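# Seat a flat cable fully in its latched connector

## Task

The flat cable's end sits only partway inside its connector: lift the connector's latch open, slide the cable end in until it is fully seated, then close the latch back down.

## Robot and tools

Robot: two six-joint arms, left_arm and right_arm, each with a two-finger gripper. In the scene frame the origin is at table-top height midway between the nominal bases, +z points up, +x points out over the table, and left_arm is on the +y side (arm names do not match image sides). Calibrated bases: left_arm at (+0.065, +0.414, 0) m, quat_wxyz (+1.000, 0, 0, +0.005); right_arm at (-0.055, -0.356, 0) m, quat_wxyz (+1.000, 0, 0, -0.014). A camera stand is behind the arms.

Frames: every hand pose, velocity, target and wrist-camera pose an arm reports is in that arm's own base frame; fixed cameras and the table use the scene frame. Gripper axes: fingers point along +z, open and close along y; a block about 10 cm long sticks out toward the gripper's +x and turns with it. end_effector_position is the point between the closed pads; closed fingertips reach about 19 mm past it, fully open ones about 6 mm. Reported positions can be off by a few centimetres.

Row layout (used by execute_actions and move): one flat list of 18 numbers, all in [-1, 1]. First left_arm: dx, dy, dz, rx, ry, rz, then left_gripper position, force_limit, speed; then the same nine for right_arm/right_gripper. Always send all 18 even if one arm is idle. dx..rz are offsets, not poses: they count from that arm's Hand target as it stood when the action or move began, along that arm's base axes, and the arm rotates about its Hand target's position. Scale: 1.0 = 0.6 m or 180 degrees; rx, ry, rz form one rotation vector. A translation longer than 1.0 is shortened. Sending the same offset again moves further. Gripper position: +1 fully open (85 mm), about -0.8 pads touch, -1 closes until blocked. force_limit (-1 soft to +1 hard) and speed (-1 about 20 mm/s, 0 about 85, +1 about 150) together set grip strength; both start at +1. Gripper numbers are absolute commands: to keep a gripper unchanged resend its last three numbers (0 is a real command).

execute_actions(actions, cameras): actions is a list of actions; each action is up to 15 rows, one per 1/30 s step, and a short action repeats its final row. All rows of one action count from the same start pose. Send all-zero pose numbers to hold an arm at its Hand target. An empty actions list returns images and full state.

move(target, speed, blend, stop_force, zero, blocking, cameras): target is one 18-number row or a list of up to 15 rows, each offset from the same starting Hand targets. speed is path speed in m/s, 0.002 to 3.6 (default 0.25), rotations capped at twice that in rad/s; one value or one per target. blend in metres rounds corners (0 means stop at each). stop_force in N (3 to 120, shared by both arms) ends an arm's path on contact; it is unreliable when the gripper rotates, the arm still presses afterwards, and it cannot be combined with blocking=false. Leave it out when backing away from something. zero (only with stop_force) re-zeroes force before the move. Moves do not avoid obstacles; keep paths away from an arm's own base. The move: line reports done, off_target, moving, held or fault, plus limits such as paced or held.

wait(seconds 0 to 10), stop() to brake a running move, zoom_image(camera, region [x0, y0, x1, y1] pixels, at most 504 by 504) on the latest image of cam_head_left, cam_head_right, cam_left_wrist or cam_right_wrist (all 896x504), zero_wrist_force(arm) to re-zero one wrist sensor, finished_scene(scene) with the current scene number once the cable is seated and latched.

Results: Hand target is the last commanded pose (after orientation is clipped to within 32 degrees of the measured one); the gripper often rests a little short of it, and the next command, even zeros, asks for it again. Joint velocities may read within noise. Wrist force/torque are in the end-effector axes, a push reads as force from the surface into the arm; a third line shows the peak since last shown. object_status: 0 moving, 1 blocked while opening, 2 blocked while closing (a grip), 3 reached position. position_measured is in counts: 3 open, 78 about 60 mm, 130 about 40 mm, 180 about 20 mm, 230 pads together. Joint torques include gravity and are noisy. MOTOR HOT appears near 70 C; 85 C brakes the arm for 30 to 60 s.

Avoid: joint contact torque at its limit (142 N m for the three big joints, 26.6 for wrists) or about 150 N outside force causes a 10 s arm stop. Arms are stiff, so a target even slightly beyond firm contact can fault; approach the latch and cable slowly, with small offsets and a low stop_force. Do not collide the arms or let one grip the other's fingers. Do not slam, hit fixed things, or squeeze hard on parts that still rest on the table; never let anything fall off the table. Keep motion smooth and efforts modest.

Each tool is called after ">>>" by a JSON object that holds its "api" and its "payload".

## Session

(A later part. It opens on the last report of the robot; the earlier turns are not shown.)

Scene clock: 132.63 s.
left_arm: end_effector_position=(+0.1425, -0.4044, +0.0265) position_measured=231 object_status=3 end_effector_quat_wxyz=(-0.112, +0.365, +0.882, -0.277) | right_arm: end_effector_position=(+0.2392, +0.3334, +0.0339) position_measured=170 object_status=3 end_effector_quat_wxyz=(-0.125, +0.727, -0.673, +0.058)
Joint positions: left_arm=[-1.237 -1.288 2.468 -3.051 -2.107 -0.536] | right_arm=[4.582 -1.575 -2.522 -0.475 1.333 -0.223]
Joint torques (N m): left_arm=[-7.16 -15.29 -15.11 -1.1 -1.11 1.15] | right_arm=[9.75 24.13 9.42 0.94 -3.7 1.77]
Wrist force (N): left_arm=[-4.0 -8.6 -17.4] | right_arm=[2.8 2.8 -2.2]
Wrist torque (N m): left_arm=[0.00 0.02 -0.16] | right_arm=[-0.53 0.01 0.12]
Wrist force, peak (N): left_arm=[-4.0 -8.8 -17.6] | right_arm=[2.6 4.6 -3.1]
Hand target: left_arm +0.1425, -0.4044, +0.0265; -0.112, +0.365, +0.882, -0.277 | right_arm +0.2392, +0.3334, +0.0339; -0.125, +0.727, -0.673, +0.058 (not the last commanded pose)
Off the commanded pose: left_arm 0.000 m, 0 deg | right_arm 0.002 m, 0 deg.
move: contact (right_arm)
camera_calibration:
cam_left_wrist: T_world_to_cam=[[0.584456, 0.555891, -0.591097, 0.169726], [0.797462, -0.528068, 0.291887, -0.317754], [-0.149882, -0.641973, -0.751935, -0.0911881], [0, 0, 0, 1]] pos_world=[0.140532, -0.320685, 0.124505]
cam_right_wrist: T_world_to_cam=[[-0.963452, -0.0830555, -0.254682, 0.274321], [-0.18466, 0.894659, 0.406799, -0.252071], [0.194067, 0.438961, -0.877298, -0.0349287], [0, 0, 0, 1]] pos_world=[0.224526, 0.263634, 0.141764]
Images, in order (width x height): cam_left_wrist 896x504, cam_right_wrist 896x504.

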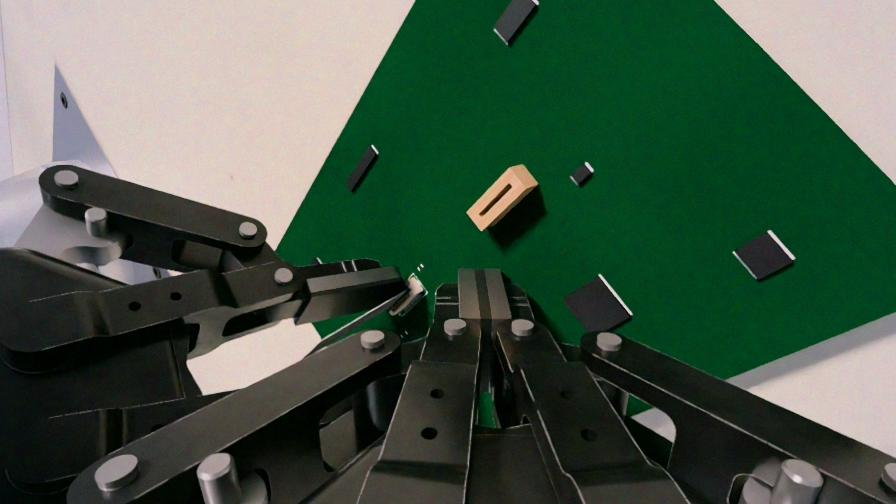

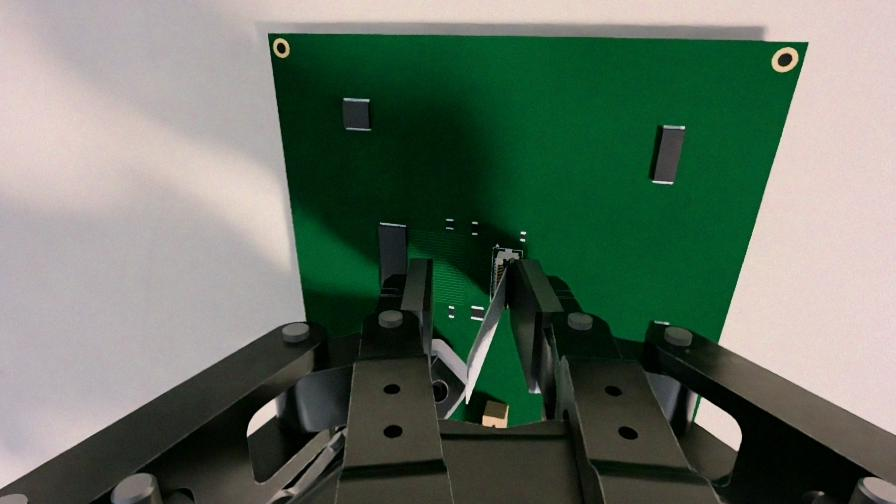

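>>> {"api": "move", "payload": {"target": [[0,0,0,0,0,0,-0.85,-1,0,-0.002,0,0,0,0,0,-0.325,-1,0],[0,0,0,0,0,0,-0.85,-1,0,-0.002,0,0.0025,0,0,0,-0.325,-1,0]], "speed": 0.01}}

>>> {"api": "move", "payload": {"target": [0,0,0,0,0,0,-0.85,-1,0,0.01,0.0007,0,0,0,0,-0.325,-1,0], "speed": 0.003, "stop_force": 4, "cameras": ["cam_right_wrist","cam_left_wrist"]}}

>>> {"api": "zoom_image", "payload": {"camera": "cam_right_wrist", "region": [440, 210, 560, 320]}}

>>> {"api": "zoom_image", "payload": {"camera": "cam_left_wrist", "region": [370, 250, 450, 320]}}

Scene clock: 134.07 s.
left_arm: end_effector_position=(+0.1425, -0.4044, +0.0265) position_measured=231 object_status=3 end_effector_quat_wxyz=(-0.112, +0.365, +0.882, -0.277) | right_arm: end_effector_position=(+0.2380, +0.3334, +0.0353) position_measured=170 object_status=3 end_effector_quat_wxyz=(-0.125, +0.727, -0.673, +0.058)
Joint positions: left_arm=[-1.237 -1.288 2.468 -3.051 -2.107 -0.536] | right_arm=[4.586 -1.568 -2.522 -0.483 1.332 -0.22]
Joint torques (N m): left_arm=[-7.11 -15.54 -14.62 -1.1 -1.09 1.26] | right_arm=[11.19 24.44 20.62 0.46 -2.63 1.95]
Wrist force (N): left_arm=[-3.7 -8.3 -17.2] | right_arm=[2.0 -0.7 0.5]
Wrist torque (N m): left_arm=[0.02 -0.01 -0.17] | right_arm=[-0.41 0.01 0.06]
Wrist force, peak (N): left_arm=[-4.0 -8.8 -17.5] | right_arm=[2.8 2.8 -2.4]
Hand target: left_arm +0.1425, -0.4044, +0.0265; -0.112, +0.365, +0.882, -0.277 | right_arm +0.2380, +0.3334, +0.0354; -0.125, +0.727, -0.673, +0.058
Off the commanded pose: left_arm 0.000 m, 0 deg | right_arm 0.000 m, 0 deg.
move: done

Scene clock: 135.43 s.
left_arm: end_effector_position=(+0.1425, -0.4044, +0.0265) position_measured=231 object_status=3 end_effector_quat_wxyz=(-0.112, +0.365, +0.882, -0.277) | right_arm: end_effector_position=(+0.2389, +0.3335, +0.0354) position_measured=170 object_status=3 end_effector_quat_wxyz=(-0.125, +0.727, -0.673, +0.058)
Joint positions: left_arm=[-1.237 -1.288 2.468 -3.051 -2.107 -0.536] | right_arm=[4.583 -1.569 -2.521 -0.482 1.332 -0.222]
Joint torques (N m): left_arm=[-7.01 -15.69 -14.98 -1.24 -1.24 1.11] | right_arm=[10.16 23.89 9.47 0.98 -3.68 1.82]
Wrist force (N): left_arm=[-3.5 -8.1 -16.5] | right_arm=[2.6 2.9 -1.4]
Wrist torque (N m): left_arm=[0.01 -0.02 -0.17] | right_arm=[-0.57 0.05 0.12]
Wrist force, peak (N): left_arm=[-3.7 -8.6 -17.5] | right_arm=[2.8 4.0 -3.0]
Hand target: left_arm +0.1425, -0.4044, +0.0265; -0.112, +0.365, +0.882, -0.277 | right_arm +0.2389, +0.3335, +0.0354; -0.125, +0.727, -0.673, +0.058 (not the last commanded pose)
Off the commanded pose: left_arm 0.000 m, 0 deg | right_arm 0.005 m, 0 deg.
move: contact (right_arm)
camera_calibration:
cam_left_wrist: T_world_to_cam=[[0.584456, 0.555891, -0.591097, 0.169726], [0.797462, -0.528068, 0.291887, -0.317754], [-0.149882, -0.641973, -0.751935, -0.0911881], [0, 0, 0, 1]] pos_world=[0.140532, -0.320685, 0.124505]
cam_right_wrist: T_world_to_cam=[[-0.963434, -0.0831419, -0.254721, 0.274447], [-0.184753, 0.894651, 0.406775, -0.2528], [0.194066, 0.438961, -0.877298, -0.0335983], [0, 0, 0, 1]] pos_world=[0.224226, 0.263734, 0.143264]
Images, in order (width x height): cam_left_wrist 896x504, cam_right_wrist 896x504.

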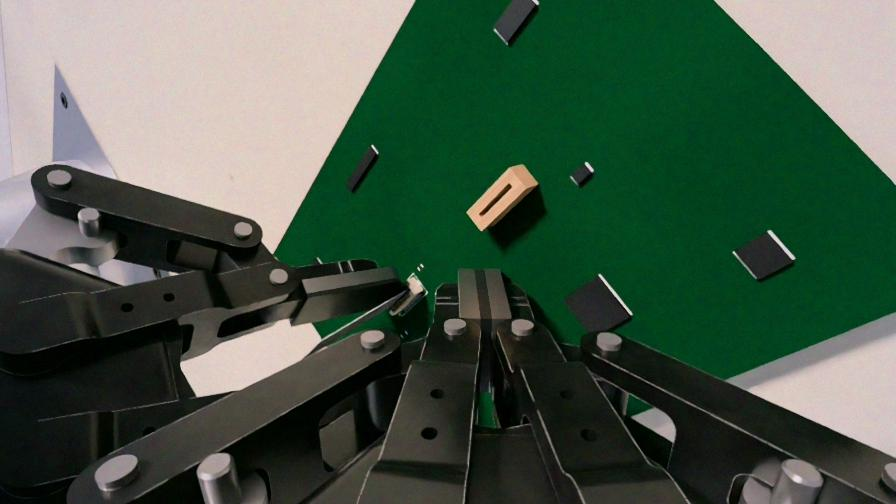

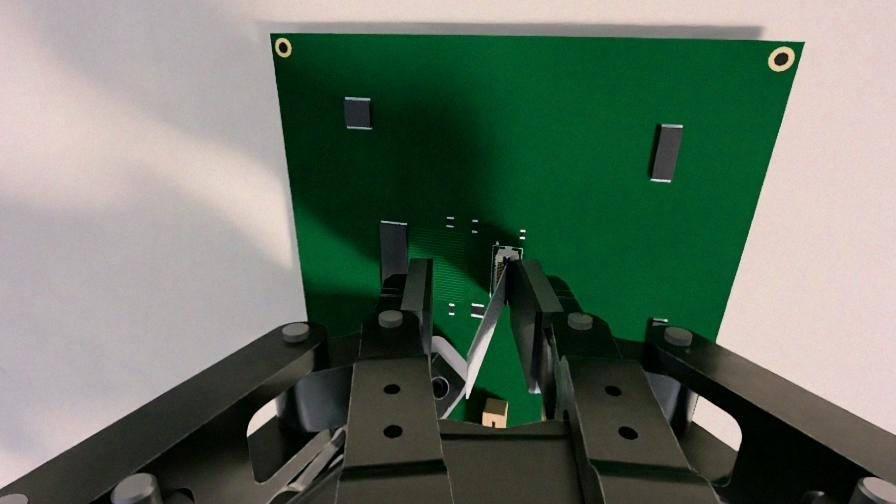

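Scaled by 4.200 from the camera's 896x504 image, which has a finer 1280x720 frame.

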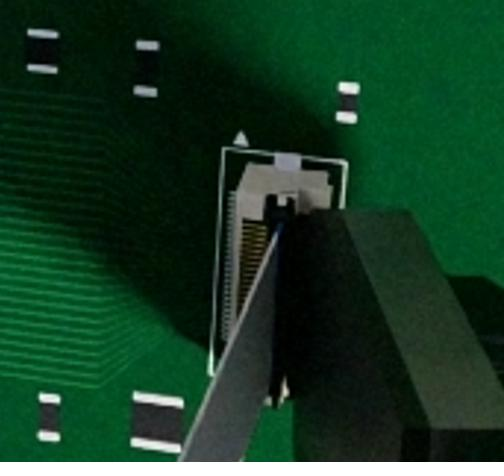

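Scaled by 6.300 from the camera's 896x504 image, which has a finer 1280x720 frame.

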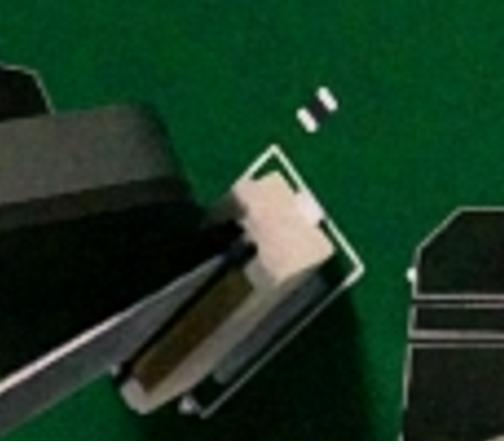

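>>> {"api": "move", "payload": {"target": [0,0,0,0,0,0,-0.85,-1,0,0.005,0.0004,0.001,0,0,0,-0.325,-1,0], "speed": 0.003, "stop_force": 7, "cameras": ["cam_right_wrist","cam_left_wrist"]}}

>>> {"api": "zoom_image", "payload": {"camera": "cam_right_wrist", "region": [440, 210, 560, 320]}}

>>> {"api": "zoom_image", "payload": {"camera": "cam_left_wrist", "region": [370, 250, 450, 320]}}

Scene clock: 138.67 s.
left_arm: end_effector_position=(+0.1425, -0.4044, +0.0265) position_measured=231 object_status=3 end_effector_quat_wxyz=(-0.112, +0.365, +0.882, -0.277) | right_arm: end_effector_position=(+0.2419, +0.3337, +0.0360) position_measured=170 object_status=3 end_effector_quat_wxyz=(-0.125, +0.727, -0.673, +0.058)
Joint positions: left_arm=[-1.237 -1.288 2.468 -3.051 -2.107 -0.536] | right_arm=[4.574 -1.572 -2.516 -0.482 1.334 -0.232]
Joint torques (N m): left_arm=[-7.17 -15.53 -14.68 -1.12 -1.17 1.09] | right_arm=[-14.34 9.29 22.93 5.89 -0.42 -2.21]
Wrist force (N): left_arm=[-4.1 -7.5 -17.4] | right_arm=[2.6 7.9 0.3]
Wrist torque (N m): left_arm=[-0.01 -0.01 -0.16] | right_arm=[-0.62 0.03 0.14]
Wrist force, peak (N): left_arm=[-4.4 -8.1 -18.3] | right_arm=[2.7 7.9 0.4]
Hand target: left_arm +0.1425, -0.4044, +0.0265; -0.112, +0.365, +0.882, -0.277 | right_arm +0.2419, +0.3337, +0.0360; -0.125, +0.727, -0.673, +0.058
Off the commanded pose: left_arm 0.000 m, 0 deg | right_arm 0.000 m, 0 deg.
move: done
camera_calibration:
cam_left_wrist: T_world_to_cam=[[0.584456, 0.555891, -0.591097, 0.169726], [0.797462, -0.528068, 0.291887, -0.317754], [-0.149882, -0.641973, -0.751935, -0.0911881], [0, 0, 0, 1]] pos_world=[0.140532, -0.320685, 0.124505]
cam_right_wrist: T_world_to_cam=[[-0.963434, -0.0831419, -0.254721, 0.277507], [-0.184753, 0.894651, 0.406775, -0.252669], [0.194066, 0.438961, -0.877298, -0.0337419], [0, 0, 0, 1]] pos_world=[0.227226, 0.263934, 0.143864]
Images, in order (width x height): cam_left_wrist 896x504, cam_right_wrist 896x504.

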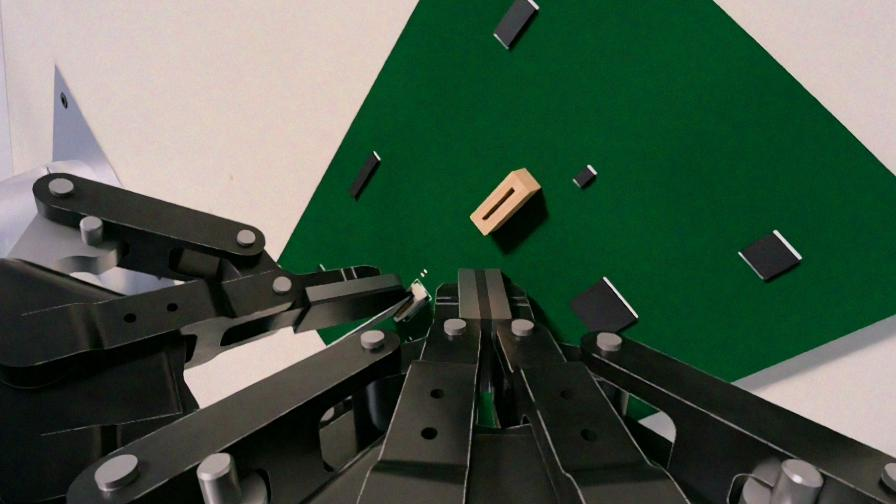

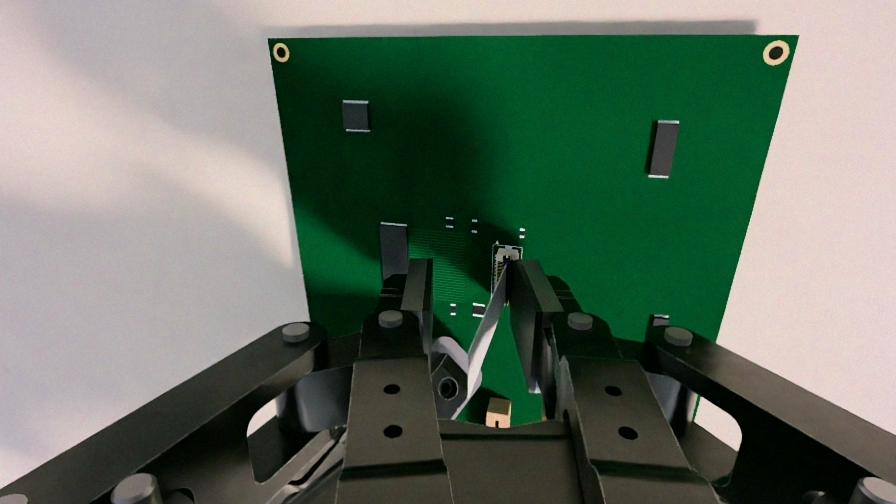

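Scaled by 4.200 from the camera's 896x504 image, which has a finer 1280x720 frame.

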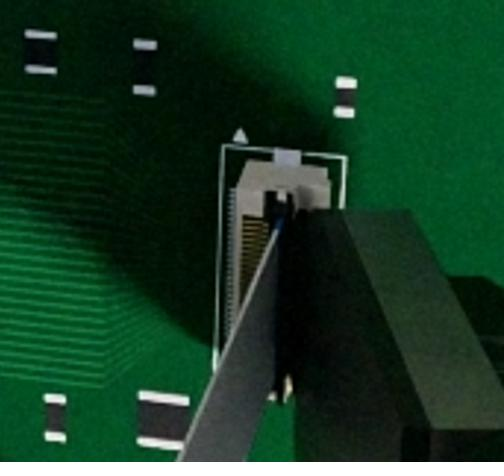

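Scaled by 6.300 from the camera's 896x504 image, which has a finer 1280x720 frame.

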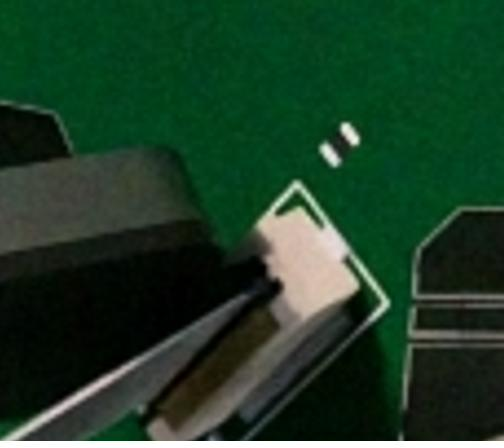

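>>> {"api": "move", "payload": {"target": [[0,0,0,0,0,0,-0.85,-1,0,-0.009,0,0.0,0,0,0,-0.325,-1,0],[0,0,0,0,0,0,-0.85,-1,0,-0.009,-0.03,0.08,0,0,0,-0.325,-1,0]], "speed": 0.05, "cameras": ["cam_right_wrist","cam_left_wrist"]}}

>>> {"api": "zoom_image", "payload": {"camera": "cam_right_wrist", "region": [450, 180, 550, 290]}}

>>> {"api": "zoom_image", "payload": {"camera": "cam_left_wrist", "region": [370, 250, 450, 320]}}

Scene clock: 140.97 s.
left_arm: end_effector_position=(+0.1425, -0.4044, +0.0265) position_measured=231 object_status=3 end_effector_quat_wxyz=(-0.112, +0.365, +0.882, -0.277) | right_arm: end_effector_position=(+0.2365, +0.3157, +0.0839) position_measured=170 object_status=3 end_effector_quat_wxyz=(-0.125, +0.727, -0.673, +0.058)
Joint positions: left_arm=[-1.237 -1.288 2.468 -3.051 -2.107 -0.536] | right_arm=[4.584 -1.378 -2.497 -0.698 1.332 -0.222]
Joint torques (N m): left_arm=[-7.25 -16.2 -14.93 -1.18 -1.08 1.02] | right_arm=[-4.87 18.96 23.42 0.81 1.06 0.97]
Wrist force (N): left_arm=[-3.2 -8.9 -17.0] | right_arm=[1.8 -0.5 0.4]
Wrist torque (N m): left_arm=[0.00 0.02 -0.17] | right_arm=[-0.40 0.02 0.13]
Wrist force, peak (N): left_arm=[-4.3 -8.1 -18.3] | right_arm=[2.9 7.9 0.1]
Hand target: left_arm +0.1425, -0.4044, +0.0265; -0.112, +0.365, +0.882, -0.277 | right_arm +0.2365, +0.3157, +0.0840; -0.125, +0.727, -0.673, +0.058
Off the commanded pose: left_arm 0.000 m, 0 deg | right_arm 0.000 m, 0 deg.
move: done
camera_calibration:
cam_left_wrist: T_world_to_cam=[[0.584456, 0.555891, -0.591097, 0.169726], [0.797462, -0.528068, 0.291887, -0.317754], [-0.149882, -0.641973, -0.751935, -0.0911881], [0, 0, 0, 1]] pos_world=[0.140532, -0.320685, 0.124505]
cam_right_wrist: T_world_to_cam=[[-0.963435, -0.0832703, -0.254675, 0.283128], [-0.184849, 0.894635, 0.406766, -0.257002], [0.19397, 0.438969, -0.877315, 0.0172332], [0, 0, 0, 1]] pos_world=[0.221926, 0.245934, 0.191764]
Images, in order (width x height): cam_left_wrist 896x504, cam_right_wrist 896x504.

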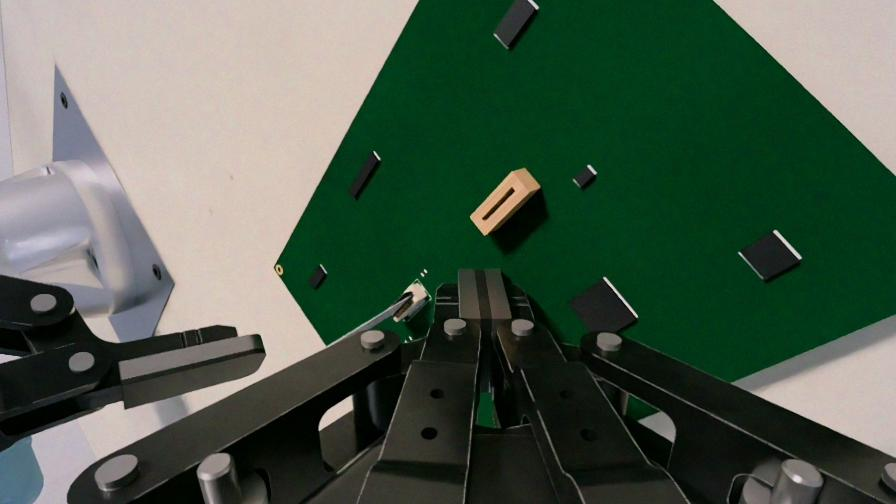

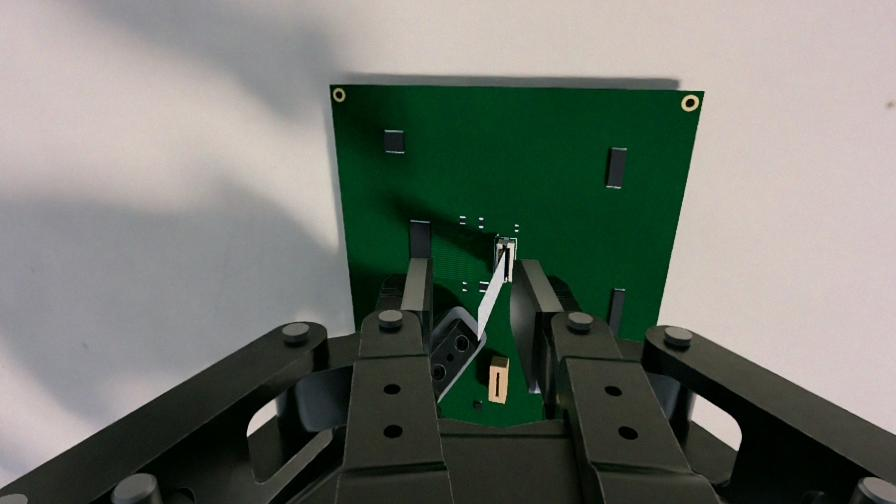

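Scaled by 4.582 from the camera's 896x504 image, which has a finer 1280x720 frame.

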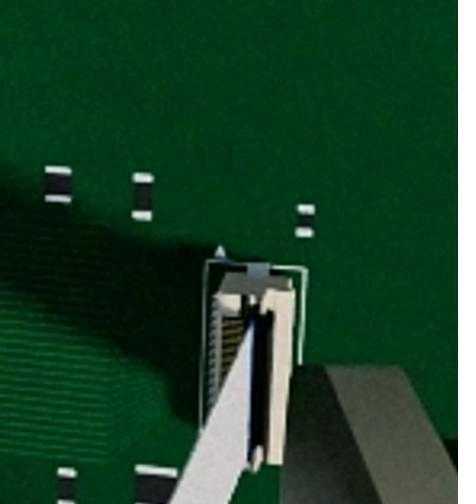

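Scaled by 6.300 from the camera's 896x504 image, which has a finer 1280x720 frame.

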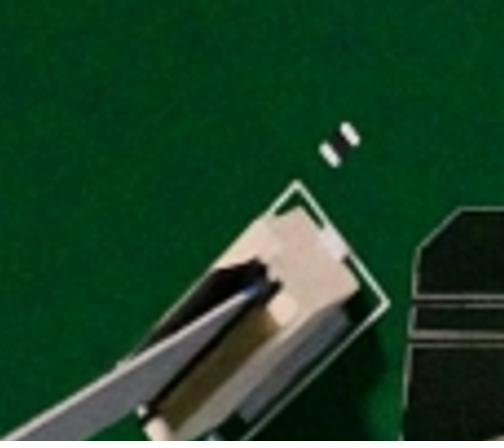

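>>> {"api": "move", "payload": {"target": [0,0,0,0,0,0,-0.85,-1,0,0.0017,0.028,0.02,0.021,0.0855,0.0121,-0.325,-1,0], "speed": 0.08, "cameras": ["cam_right_wrist","cam_left_wrist"]}}

>>> {"api": "zoom_image", "payload": {"camera": "cam_right_wrist", "region": [420, 130, 530, 270]}}

Scene clock: 144.53 s.
left_arm: end_effector_position=(+0.1425, -0.4044, +0.0265) position_measured=231 object_status=3 end_effector_quat_wxyz=(-0.112, +0.365, +0.882, -0.277) | right_arm: end_effector_position=(+0.2375, +0.3325, +0.0960) position_measured=170 object_status=3 end_effector_quat_wxyz=(-0.059, +0.736, -0.671, -0.065)
Joint positions: left_arm=[-1.237 -1.288 2.468 -3.051 -2.107 -0.536] | right_arm=[4.376 -1.458 -2.38 -0.716 1.644 -0.422]
Joint torques (N m): left_arm=[-7.24 -15.78 -15.47 -1.19 -0.82 1.13] | right_arm=[-12.32 5.7 24.55 0.69 2.49 -2.27]
Wrist force (N): left_arm=[-3.3 -9.1 -17.0] | right_arm=[2.3 -1.3 0.6]
Wrist torque (N m): left_arm=[0.01 0.02 -0.17] | right_arm=[-0.39 0.00 0.11]
Wrist force, peak (N): left_arm=[-3.1 -9.1 -17.2] | right_arm=[2.4 -1.4 0.5]
Hand target: left_arm +0.1425, -0.4044, +0.0265; -0.112, +0.365, +0.882, -0.277 | right_arm +0.2375, +0.3325, +0.0960; -0.058, +0.736, -0.671, -0.065
Off the commanded pose: left_arm 0.000 m, 0 deg | right_arm 0.000 m, 0 deg.
move: done
camera_calibration:
cam_left_wrist: T_world_to_cam=[[0.584456, 0.555891, -0.591097, 0.169726], [0.797462, -0.528068, 0.291887, -0.317754], [-0.149882, -0.641973, -0.751935, -0.0911881], [0, 0, 0, 1]] pos_world=[0.140532, -0.320685, 0.124505]
cam_right_wrist: T_world_to_cam=[[-0.993678, -0.112223, 0.00313146, 0.280572], [-0.09544, 0.859103, 0.502825, -0.295424], [-0.0591188, 0.499347, -0.864383, 0.0590188], [0, 0, 0, 1]] pos_world=[0.254092, 0.255816, 0.198683]
Images, in order (width x height): cam_left_wrist 896x504, cam_right_wrist 896x504.

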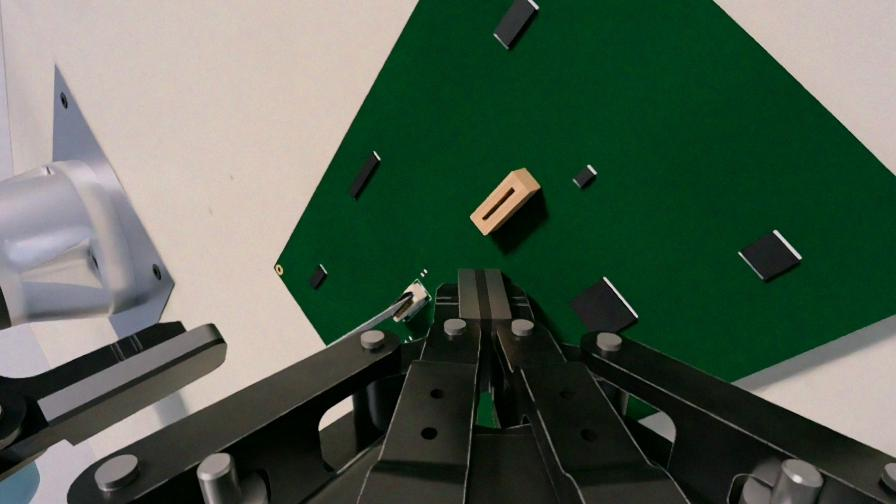

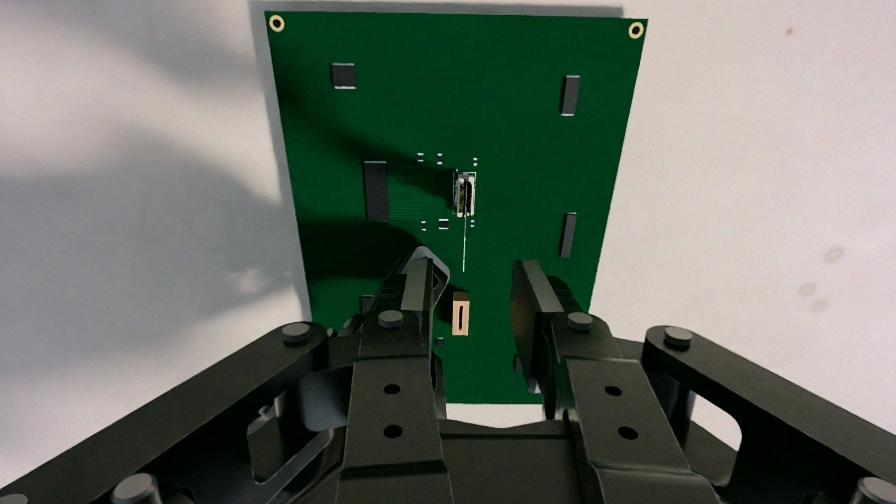

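Scaled by 3.600 from the camera's 896x504 image, which has a finer 1280x720 frame.

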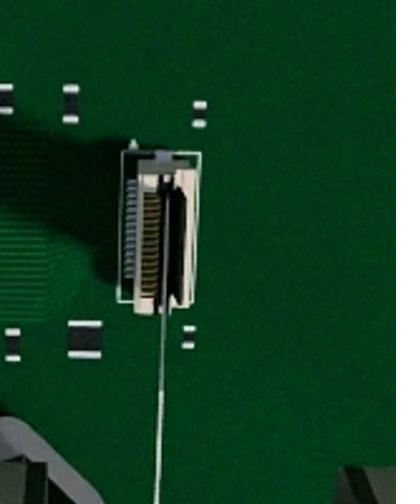

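>>> {"api": "move", "payload": {"target": [0,0,0,0,0,0,-0.85,-1,0,0,0.001,-0.0975,0,0,0,-0.325,-1,0], "speed": 0.06, "cameras": ["cam_right_wrist","cam_left_wrist"]}}

>>> {"api": "zoom_image", "payload": {"camera": "cam_right_wrist", "region": [420, 190, 530, 330]}}

>>> {"api": "zoom_image", "payload": {"camera": "cam_left_wrist", "region": [330, 240, 470, 350]}}

Scene clock: 146.60 s.
left_arm: end_effector_position=(+0.1425, -0.4044, +0.0265) position_measured=231 object_status=3 end_effector_quat_wxyz=(-0.112, +0.365, +0.882, -0.277) | right_arm: end_effector_position=(+0.2375, +0.3332, +0.0376) position_measured=170 object_status=3 end_effector_quat_wxyz=(-0.058, +0.736, -0.671, -0.065)
Joint positions: left_arm=[-1.237 -1.288 2.468 -3.051 -2.107 -0.536] | right_arm=[4.377 -1.61 -2.453 -0.491 1.644 -0.421]
Joint torques (N m): left_arm=[-6.68 -15.89 -14.99 -1.08 -0.8 1.13] | right_arm=[-5.15 10.62 8.59 5.32 0.57 0.15]
Wrist force (N): left_arm=[-2.9 -8.9 -16.7] | right_arm=[2.1 -1.2 0.7]
Wrist torque (N m): left_arm=[0.00 -0.02 -0.17] | right_arm=[-0.36 0.03 0.07]
Wrist force, peak (N): left_arm=[-3.0 -9.0 -17.3] | right_arm=[2.3 -1.3 0.9]
Hand target: left_arm +0.1425, -0.4044, +0.0265; -0.112, +0.365, +0.882, -0.277 | right_arm +0.2375, +0.3331, +0.0375; -0.058, +0.736, -0.671, -0.065
Off the commanded pose: left_arm 0.000 m, 0 deg | right_arm 0.000 m, 0 deg.
move: done
camera_calibration:
cam_left_wrist: T_world_to_cam=[[0.584456, 0.555891, -0.591097, 0.169726], [0.797462, -0.528068, 0.291887, -0.317754], [-0.149882, -0.641973, -0.751935, -0.0911881], [0, 0, 0, 1]] pos_world=[0.140532, -0.320685, 0.124505]
cam_right_wrist: T_world_to_cam=[[-0.993665, -0.112331, 0.00329818, 0.280823], [-0.0954463, 0.859068, 0.502884, -0.266572], [-0.0593231, 0.499384, -0.864347, 0.00827672], [0, 0, 0, 1]] pos_world=[0.254092, 0.256416, 0.140283]
Images, in order (width x height): cam_left_wrist 896x504, cam_right_wrist 896x504.

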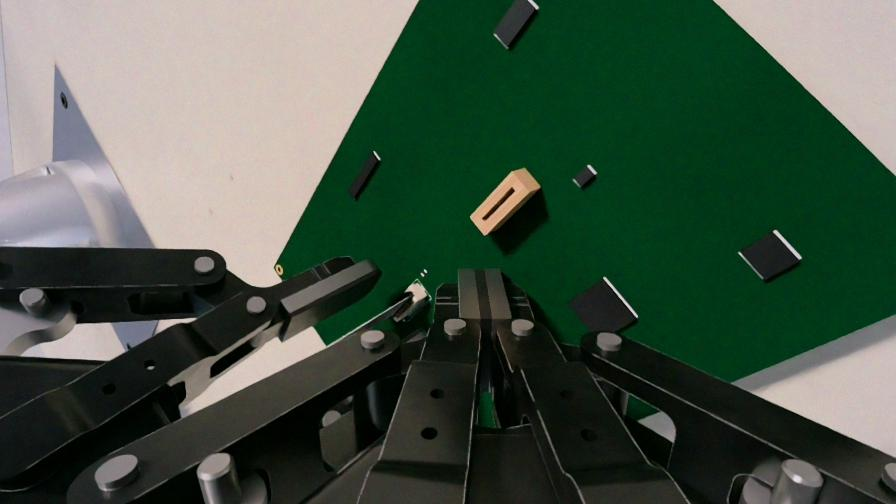

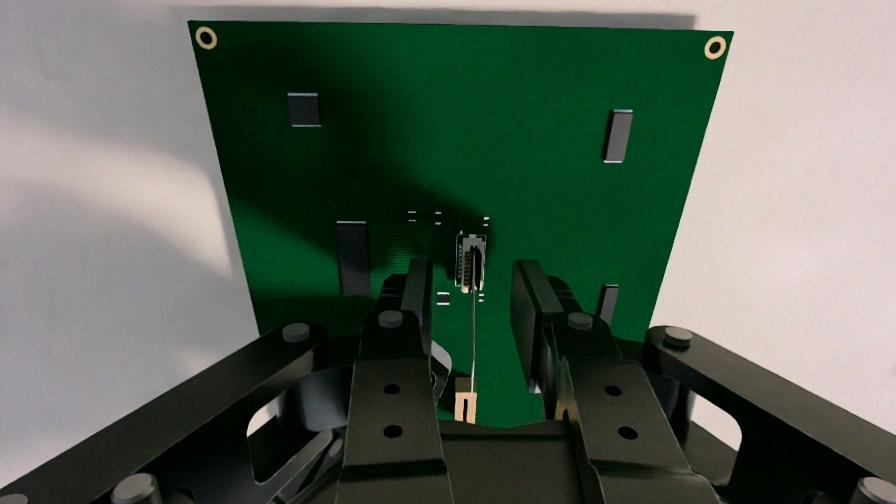

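Scaled by 3.600 from the camera's 896x504 image, which has a finer 1280x720 frame.

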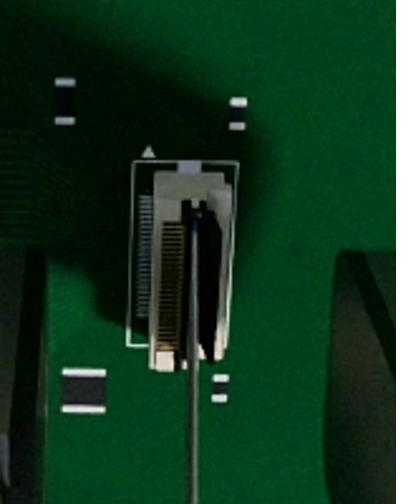

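Scaled by 3.600 from the camera's 896x504 image, which has a finer 1280x720 frame.

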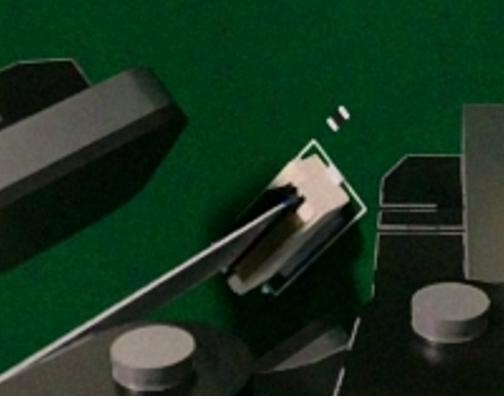

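>>> {"api": "move", "payload": {"target": [0,0,0,0,0,0,-0.85,-1,0,0,0,0,0,0,0,-1,-1,-1]}}

>>> {"api": "wait", "payload": {"seconds": 1.0, "cameras": ["cam_right_wrist","cam_left_wrist"]}}

>>> {"api": "zoom_image", "payload": {"camera": "cam_right_wrist", "region": [420, 190, 530, 330]}}

>>> {"api": "zoom_image", "payload": {"camera": "cam_left_wrist", "region": [330, 240, 470, 350]}}

Scene clock: 148.23 s.
left_arm: end_effector_position=(+0.1425, -0.4044, +0.0265) position_measured=231 object_status=3 end_effector_quat_wxyz=(-0.112, +0.365, +0.882, -0.277) | right_arm: end_effector_position=(+0.2375, +0.3331, +0.0375) position_measured=229 object_status=3 end_effector_quat_wxyz=(-0.058, +0.736, -0.671, -0.065)
Joint positions: left_arm=[-1.237 -1.288 2.468 -3.051 -2.107 -0.536] | right_arm=[4.377 -1.61 -2.453 -0.49 1.644 -0.422]
Joint torques (N m): left_arm=[-7.25 -16 -15.07 -1.16 -0.6 1.06] | right_arm=[-11.47 10.46 9.32 5.08 2.06 -2.22]
Wrist force (N): left_arm=[-3.2 -8.9 -17.0] | right_arm=[2.2 -1.0 -0.4]
Wrist torque (N m): left_arm=[0.04 0.01 -0.17] | right_arm=[-0.37 0.02 0.07]
Wrist force, peak (N): left_arm=[-2.9 -9.1 -17.2] | right_arm=[2.6 -1.3 0.7]
Hand target: left_arm +0.1425, -0.4044, +0.0265; -0.112, +0.365, +0.882, -0.277 | right_arm +0.2375, +0.3331, +0.0375; -0.058, +0.736, -0.671, -0.065
Off the commanded pose: left_arm 0.000 m, 0 deg | right_arm 0.000 m, 0 deg.
move: done

Scene clock: 149.23 s.
left_arm: end_effector_position=(+0.1425, -0.4044, +0.0265) position_measured=231 object_status=3 end_effector_quat_wxyz=(-0.112, +0.365, +0.882, -0.277) | right_arm: end_effector_position=(+0.2375, +0.3331, +0.0375) position_measured=229 object_status=3 end_effector_quat_wxyz=(-0.058, +0.736, -0.671, -0.065)
Joint positions: left_arm=[-1.237 -1.288 2.468 -3.051 -2.107 -0.536] | right_arm=[4.377 -1.61 -2.453 -0.49 1.644 -0.422]
Joint torques (N m): left_arm=[-7.62 -15.7 -14.8 -1.05 -0.68 1.06] | right_arm=[-11.51 10.66 10.83 4.65 2.25 -2.04]
Wrist force (N): left_arm=[-3.0 -8.7 -16.5] | right_arm=[2.3 -1.1 0.1]
Wrist torque (N m): left_arm=[0.01 0.00 -0.17] | right_arm=[-0.39 0.01 0.06]
Wrist force, peak (N): left_arm=[-3.1 -9.2 -17.3] | right_arm=[2.4 -1.2 -0.4]
Hand target: left_arm +0.1425, -0.4044, +0.0265; -0.112, +0.365, +0.882, -0.277 | right_arm +0.2375, +0.3331, +0.0375; -0.058, +0.736, -0.671, -0.065
Tool commands: left_gripper/position=-0.85 left_gripper/force_limit=-1.0 left_gripper/speed=+0.0 right_gripper/position=-1.0 right_gripper/force_limit=-1.0 right_gripper/speed=-1.0
Off the commanded pose: left_arm 0.000 m, 0 deg | right_arm 0.000 m, 0 deg.
wait: 1.00 s; at rest by 0.17 s
camera_calibration:
cam_left_wrist: T_world_to_cam=[[0.584456, 0.555891, -0.591097, 0.169726], [0.797462, -0.528068, 0.291887, -0.317754], [-0.149882, -0.641973, -0.751935, -0.0911881], [0, 0, 0, 1]] pos_world=[0.140532, -0.320685, 0.124505]
cam_right_wrist: T_world_to_cam=[[-0.993675, -0.112246, 0.00334782, 0.280797], [-0.0953475, 0.859079, 0.502884, -0.26655], [-0.0593227, 0.499384, -0.864347, 0.00819011], [0, 0, 0, 1]] pos_world=[0.254092, 0.256416, 0.140183]
Images, in order (width x height): cam_left_wrist 896x504, cam_right_wrist 896x504.

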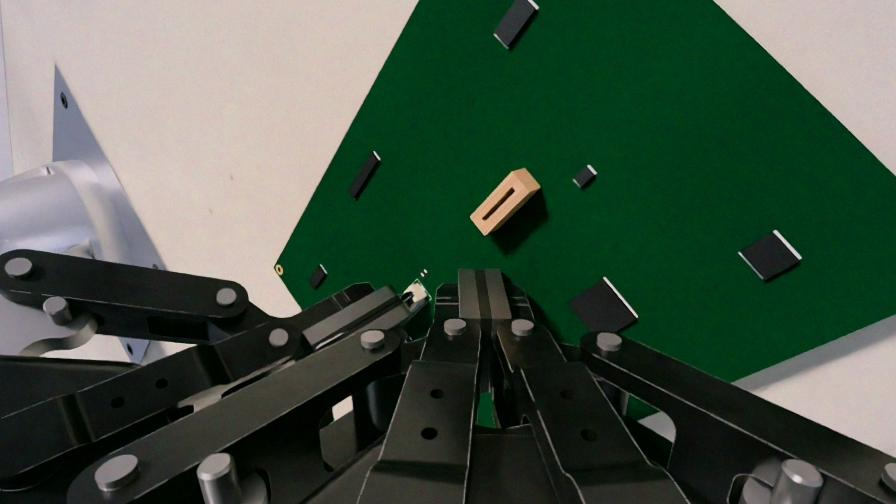

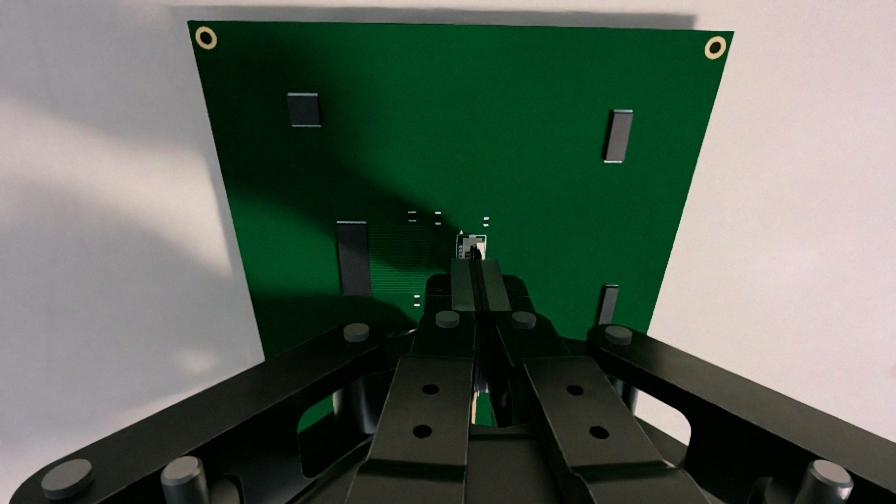

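Scaled by 3.600 from the camera's 896x504 image, which has a finer 1280x720 frame.

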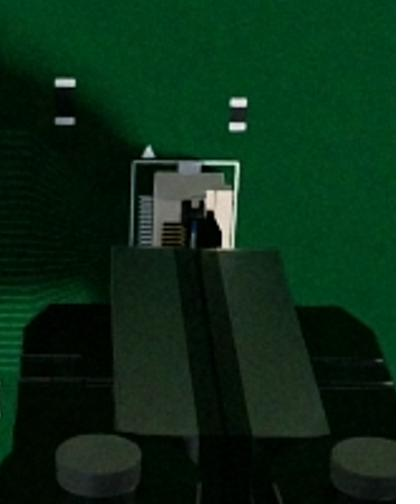

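Scaled by 3.600 from the camera's 896x504 image, which has a finer 1280x720 frame.

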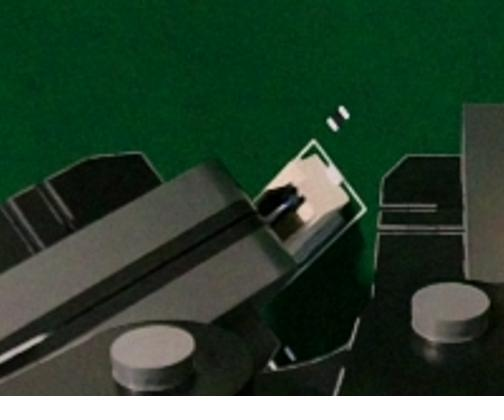

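>>> {"api": "move", "payload": {"target": [0,0,0,0,0,0,-0.85,-1,0,0.0002,-0.0018,0,0.0133,0.0012,0,-1,-1,-1], "speed": 0.01}}

>>> {"api": "move", "payload": {"target": [0,0,0,0,0,0,-0.85,-1,0,0,0,-0.0083,0,0,0,-1,-1,-1], "speed": 0.002, "stop_force": 6, "cameras": ["cam_right_wrist","cam_left_wrist"]}}

>>> {"api": "zoom_image", "payload": {"camera": "cam_right_wrist", "region": [420, 190, 530, 330]}}

>>> {"api": "zoom_image", "payload": {"camera": "cam_left_wrist", "region": [370, 250, 450, 320]}}

Scene clock: 152.13 s.
left_arm: end_effector_position=(+0.1425, -0.4044, +0.0265) position_measured=231 object_status=3 end_effector_quat_wxyz=(-0.112, +0.365, +0.882, -0.277) | right_arm: end_effector_position=(+0.2376, +0.3321, +0.0376) position_measured=229 object_status=3 end_effector_quat_wxyz=(-0.073, +0.734, -0.670, -0.080)
Joint positions: left_arm=[-1.237 -1.288 2.468 -3.051 -2.107 -0.536] | right_arm=[4.363 -1.609 -2.478 -0.429 1.664 -0.432]
Joint torques (N m): left_arm=[-6.99 -15.82 -14.85 -1.26 -0.62 1.12] | right_arm=[-11 10.87 8.1 5.26 2.62 -2.23]
Wrist force (N): left_arm=[-2.7 -8.8 -16.5] | right_arm=[2.1 -1.1 0.6]
Wrist torque (N m): left_arm=[-0.02 -0.04 -0.17] | right_arm=[-0.39 0.05 0.12]
Wrist force, peak (N): left_arm=[-2.9 -9.0 -17.4] | right_arm=[2.6 -1.0 0.6]
Hand target: left_arm +0.1425, -0.4044, +0.0265; -0.112, +0.365, +0.882, -0.277 | right_arm +0.2376, +0.3321, +0.0375; -0.073, +0.734, -0.670, -0.080
Off the commanded pose: left_arm 0.000 m, 0 deg | right_arm 0.000 m, 0 deg.
move: done

Scene clock: 153.77 s.
left_arm: end_effector_position=(+0.1425, -0.4044, +0.0265) position_measured=231 object_status=3 end_effector_quat_wxyz=(-0.112, +0.365, +0.882, -0.277) | right_arm: end_effector_position=(+0.2376, +0.3320, +0.0357) position_measured=229 object_status=3 end_effector_quat_wxyz=(-0.073, +0.734, -0.670, -0.080)
Joint positions: left_arm=[-1.237 -1.288 2.468 -3.051 -2.107 -0.536] | right_arm=[4.363 -1.615 -2.48 -0.421 1.664 -0.432]
Joint torques (N m): left_arm=[-6.93 -15.49 -15.09 -1.17 -0.37 1.04] | right_arm=[-11.35 23.56 17.66 0.32 2.24 -2.25]
Wrist force (N): left_arm=[-3.1 -8.9 -16.7] | right_arm=[2.0 -0.7 -6.7]
Wrist torque (N m): left_arm=[0.01 0.00 -0.17] | right_arm=[-0.42 0.01 0.12]
Wrist force, peak (N): left_arm=[-2.9 -9.2 -17.2] | right_arm=[3.5 -0.5 -9.2]
Hand target: left_arm +0.1425, -0.4044, +0.0265; -0.112, +0.365, +0.882, -0.277 | right_arm +0.2376, +0.3321, +0.0358; -0.073, +0.734, -0.670, -0.080 (not the last commanded pose)
Off the commanded pose: left_arm 0.000 m, 0 deg | right_arm 0.003 m, 0 deg.
move: contact (right_arm)
camera_calibration:
cam_left_wrist: T_world_to_cam=[[0.584456, 0.555891, -0.591097, 0.169726], [0.797462, -0.528068, 0.291887, -0.317754], [-0.149882, -0.641973, -0.751935, -0.0911881], [0, 0, 0, 1]] pos_world=[0.140532, -0.320685, 0.124505]
cam_right_wrist: T_world_to_cam=[[-0.993664, -0.112365, 0.00249601, 0.280858], [-0.0933379, 0.837369, 0.538611, -0.259276], [-0.062611, 0.534965, -0.842551, -0.00454344], [0, 0, 0, 1]] pos_world=[0.254594, 0.251099, 0.13512]
Images, in order (width x height): cam_left_wrist 896x504, cam_right_wrist 896x504.

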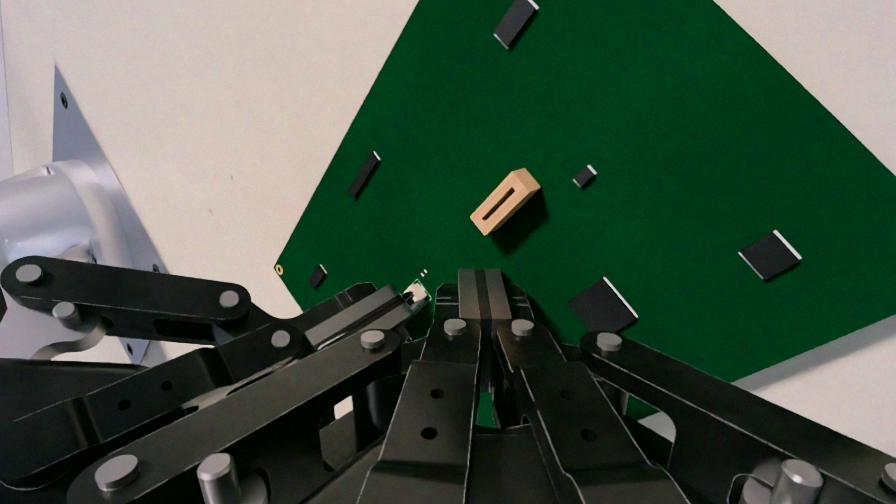

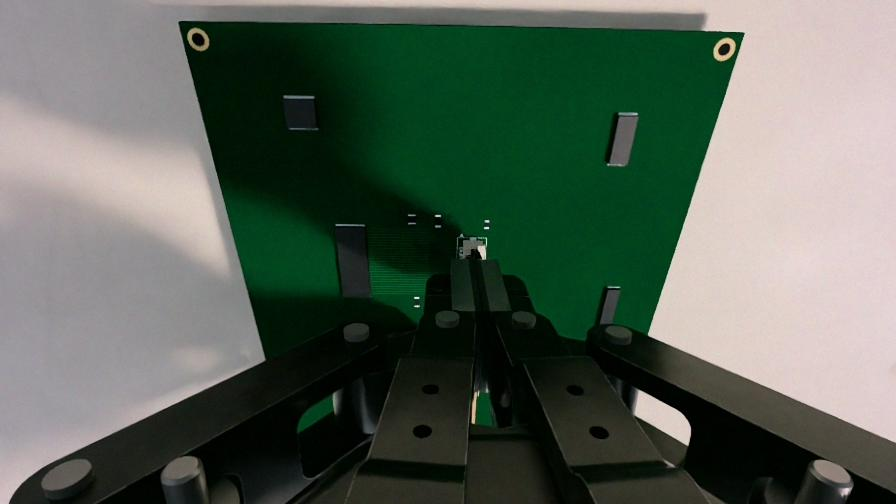

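Scaled by 3.600 from the camera's 896x504 image, which has a finer 1280x720 frame.

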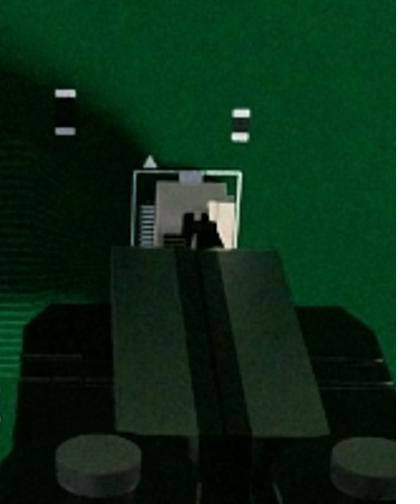

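Scaled by 6.300 from the camera's 896x504 image, which has a finer 1280x720 frame.

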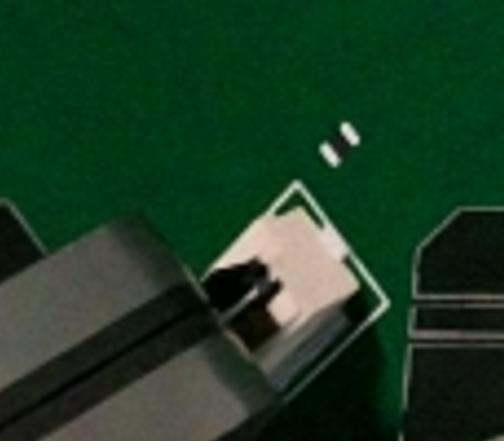

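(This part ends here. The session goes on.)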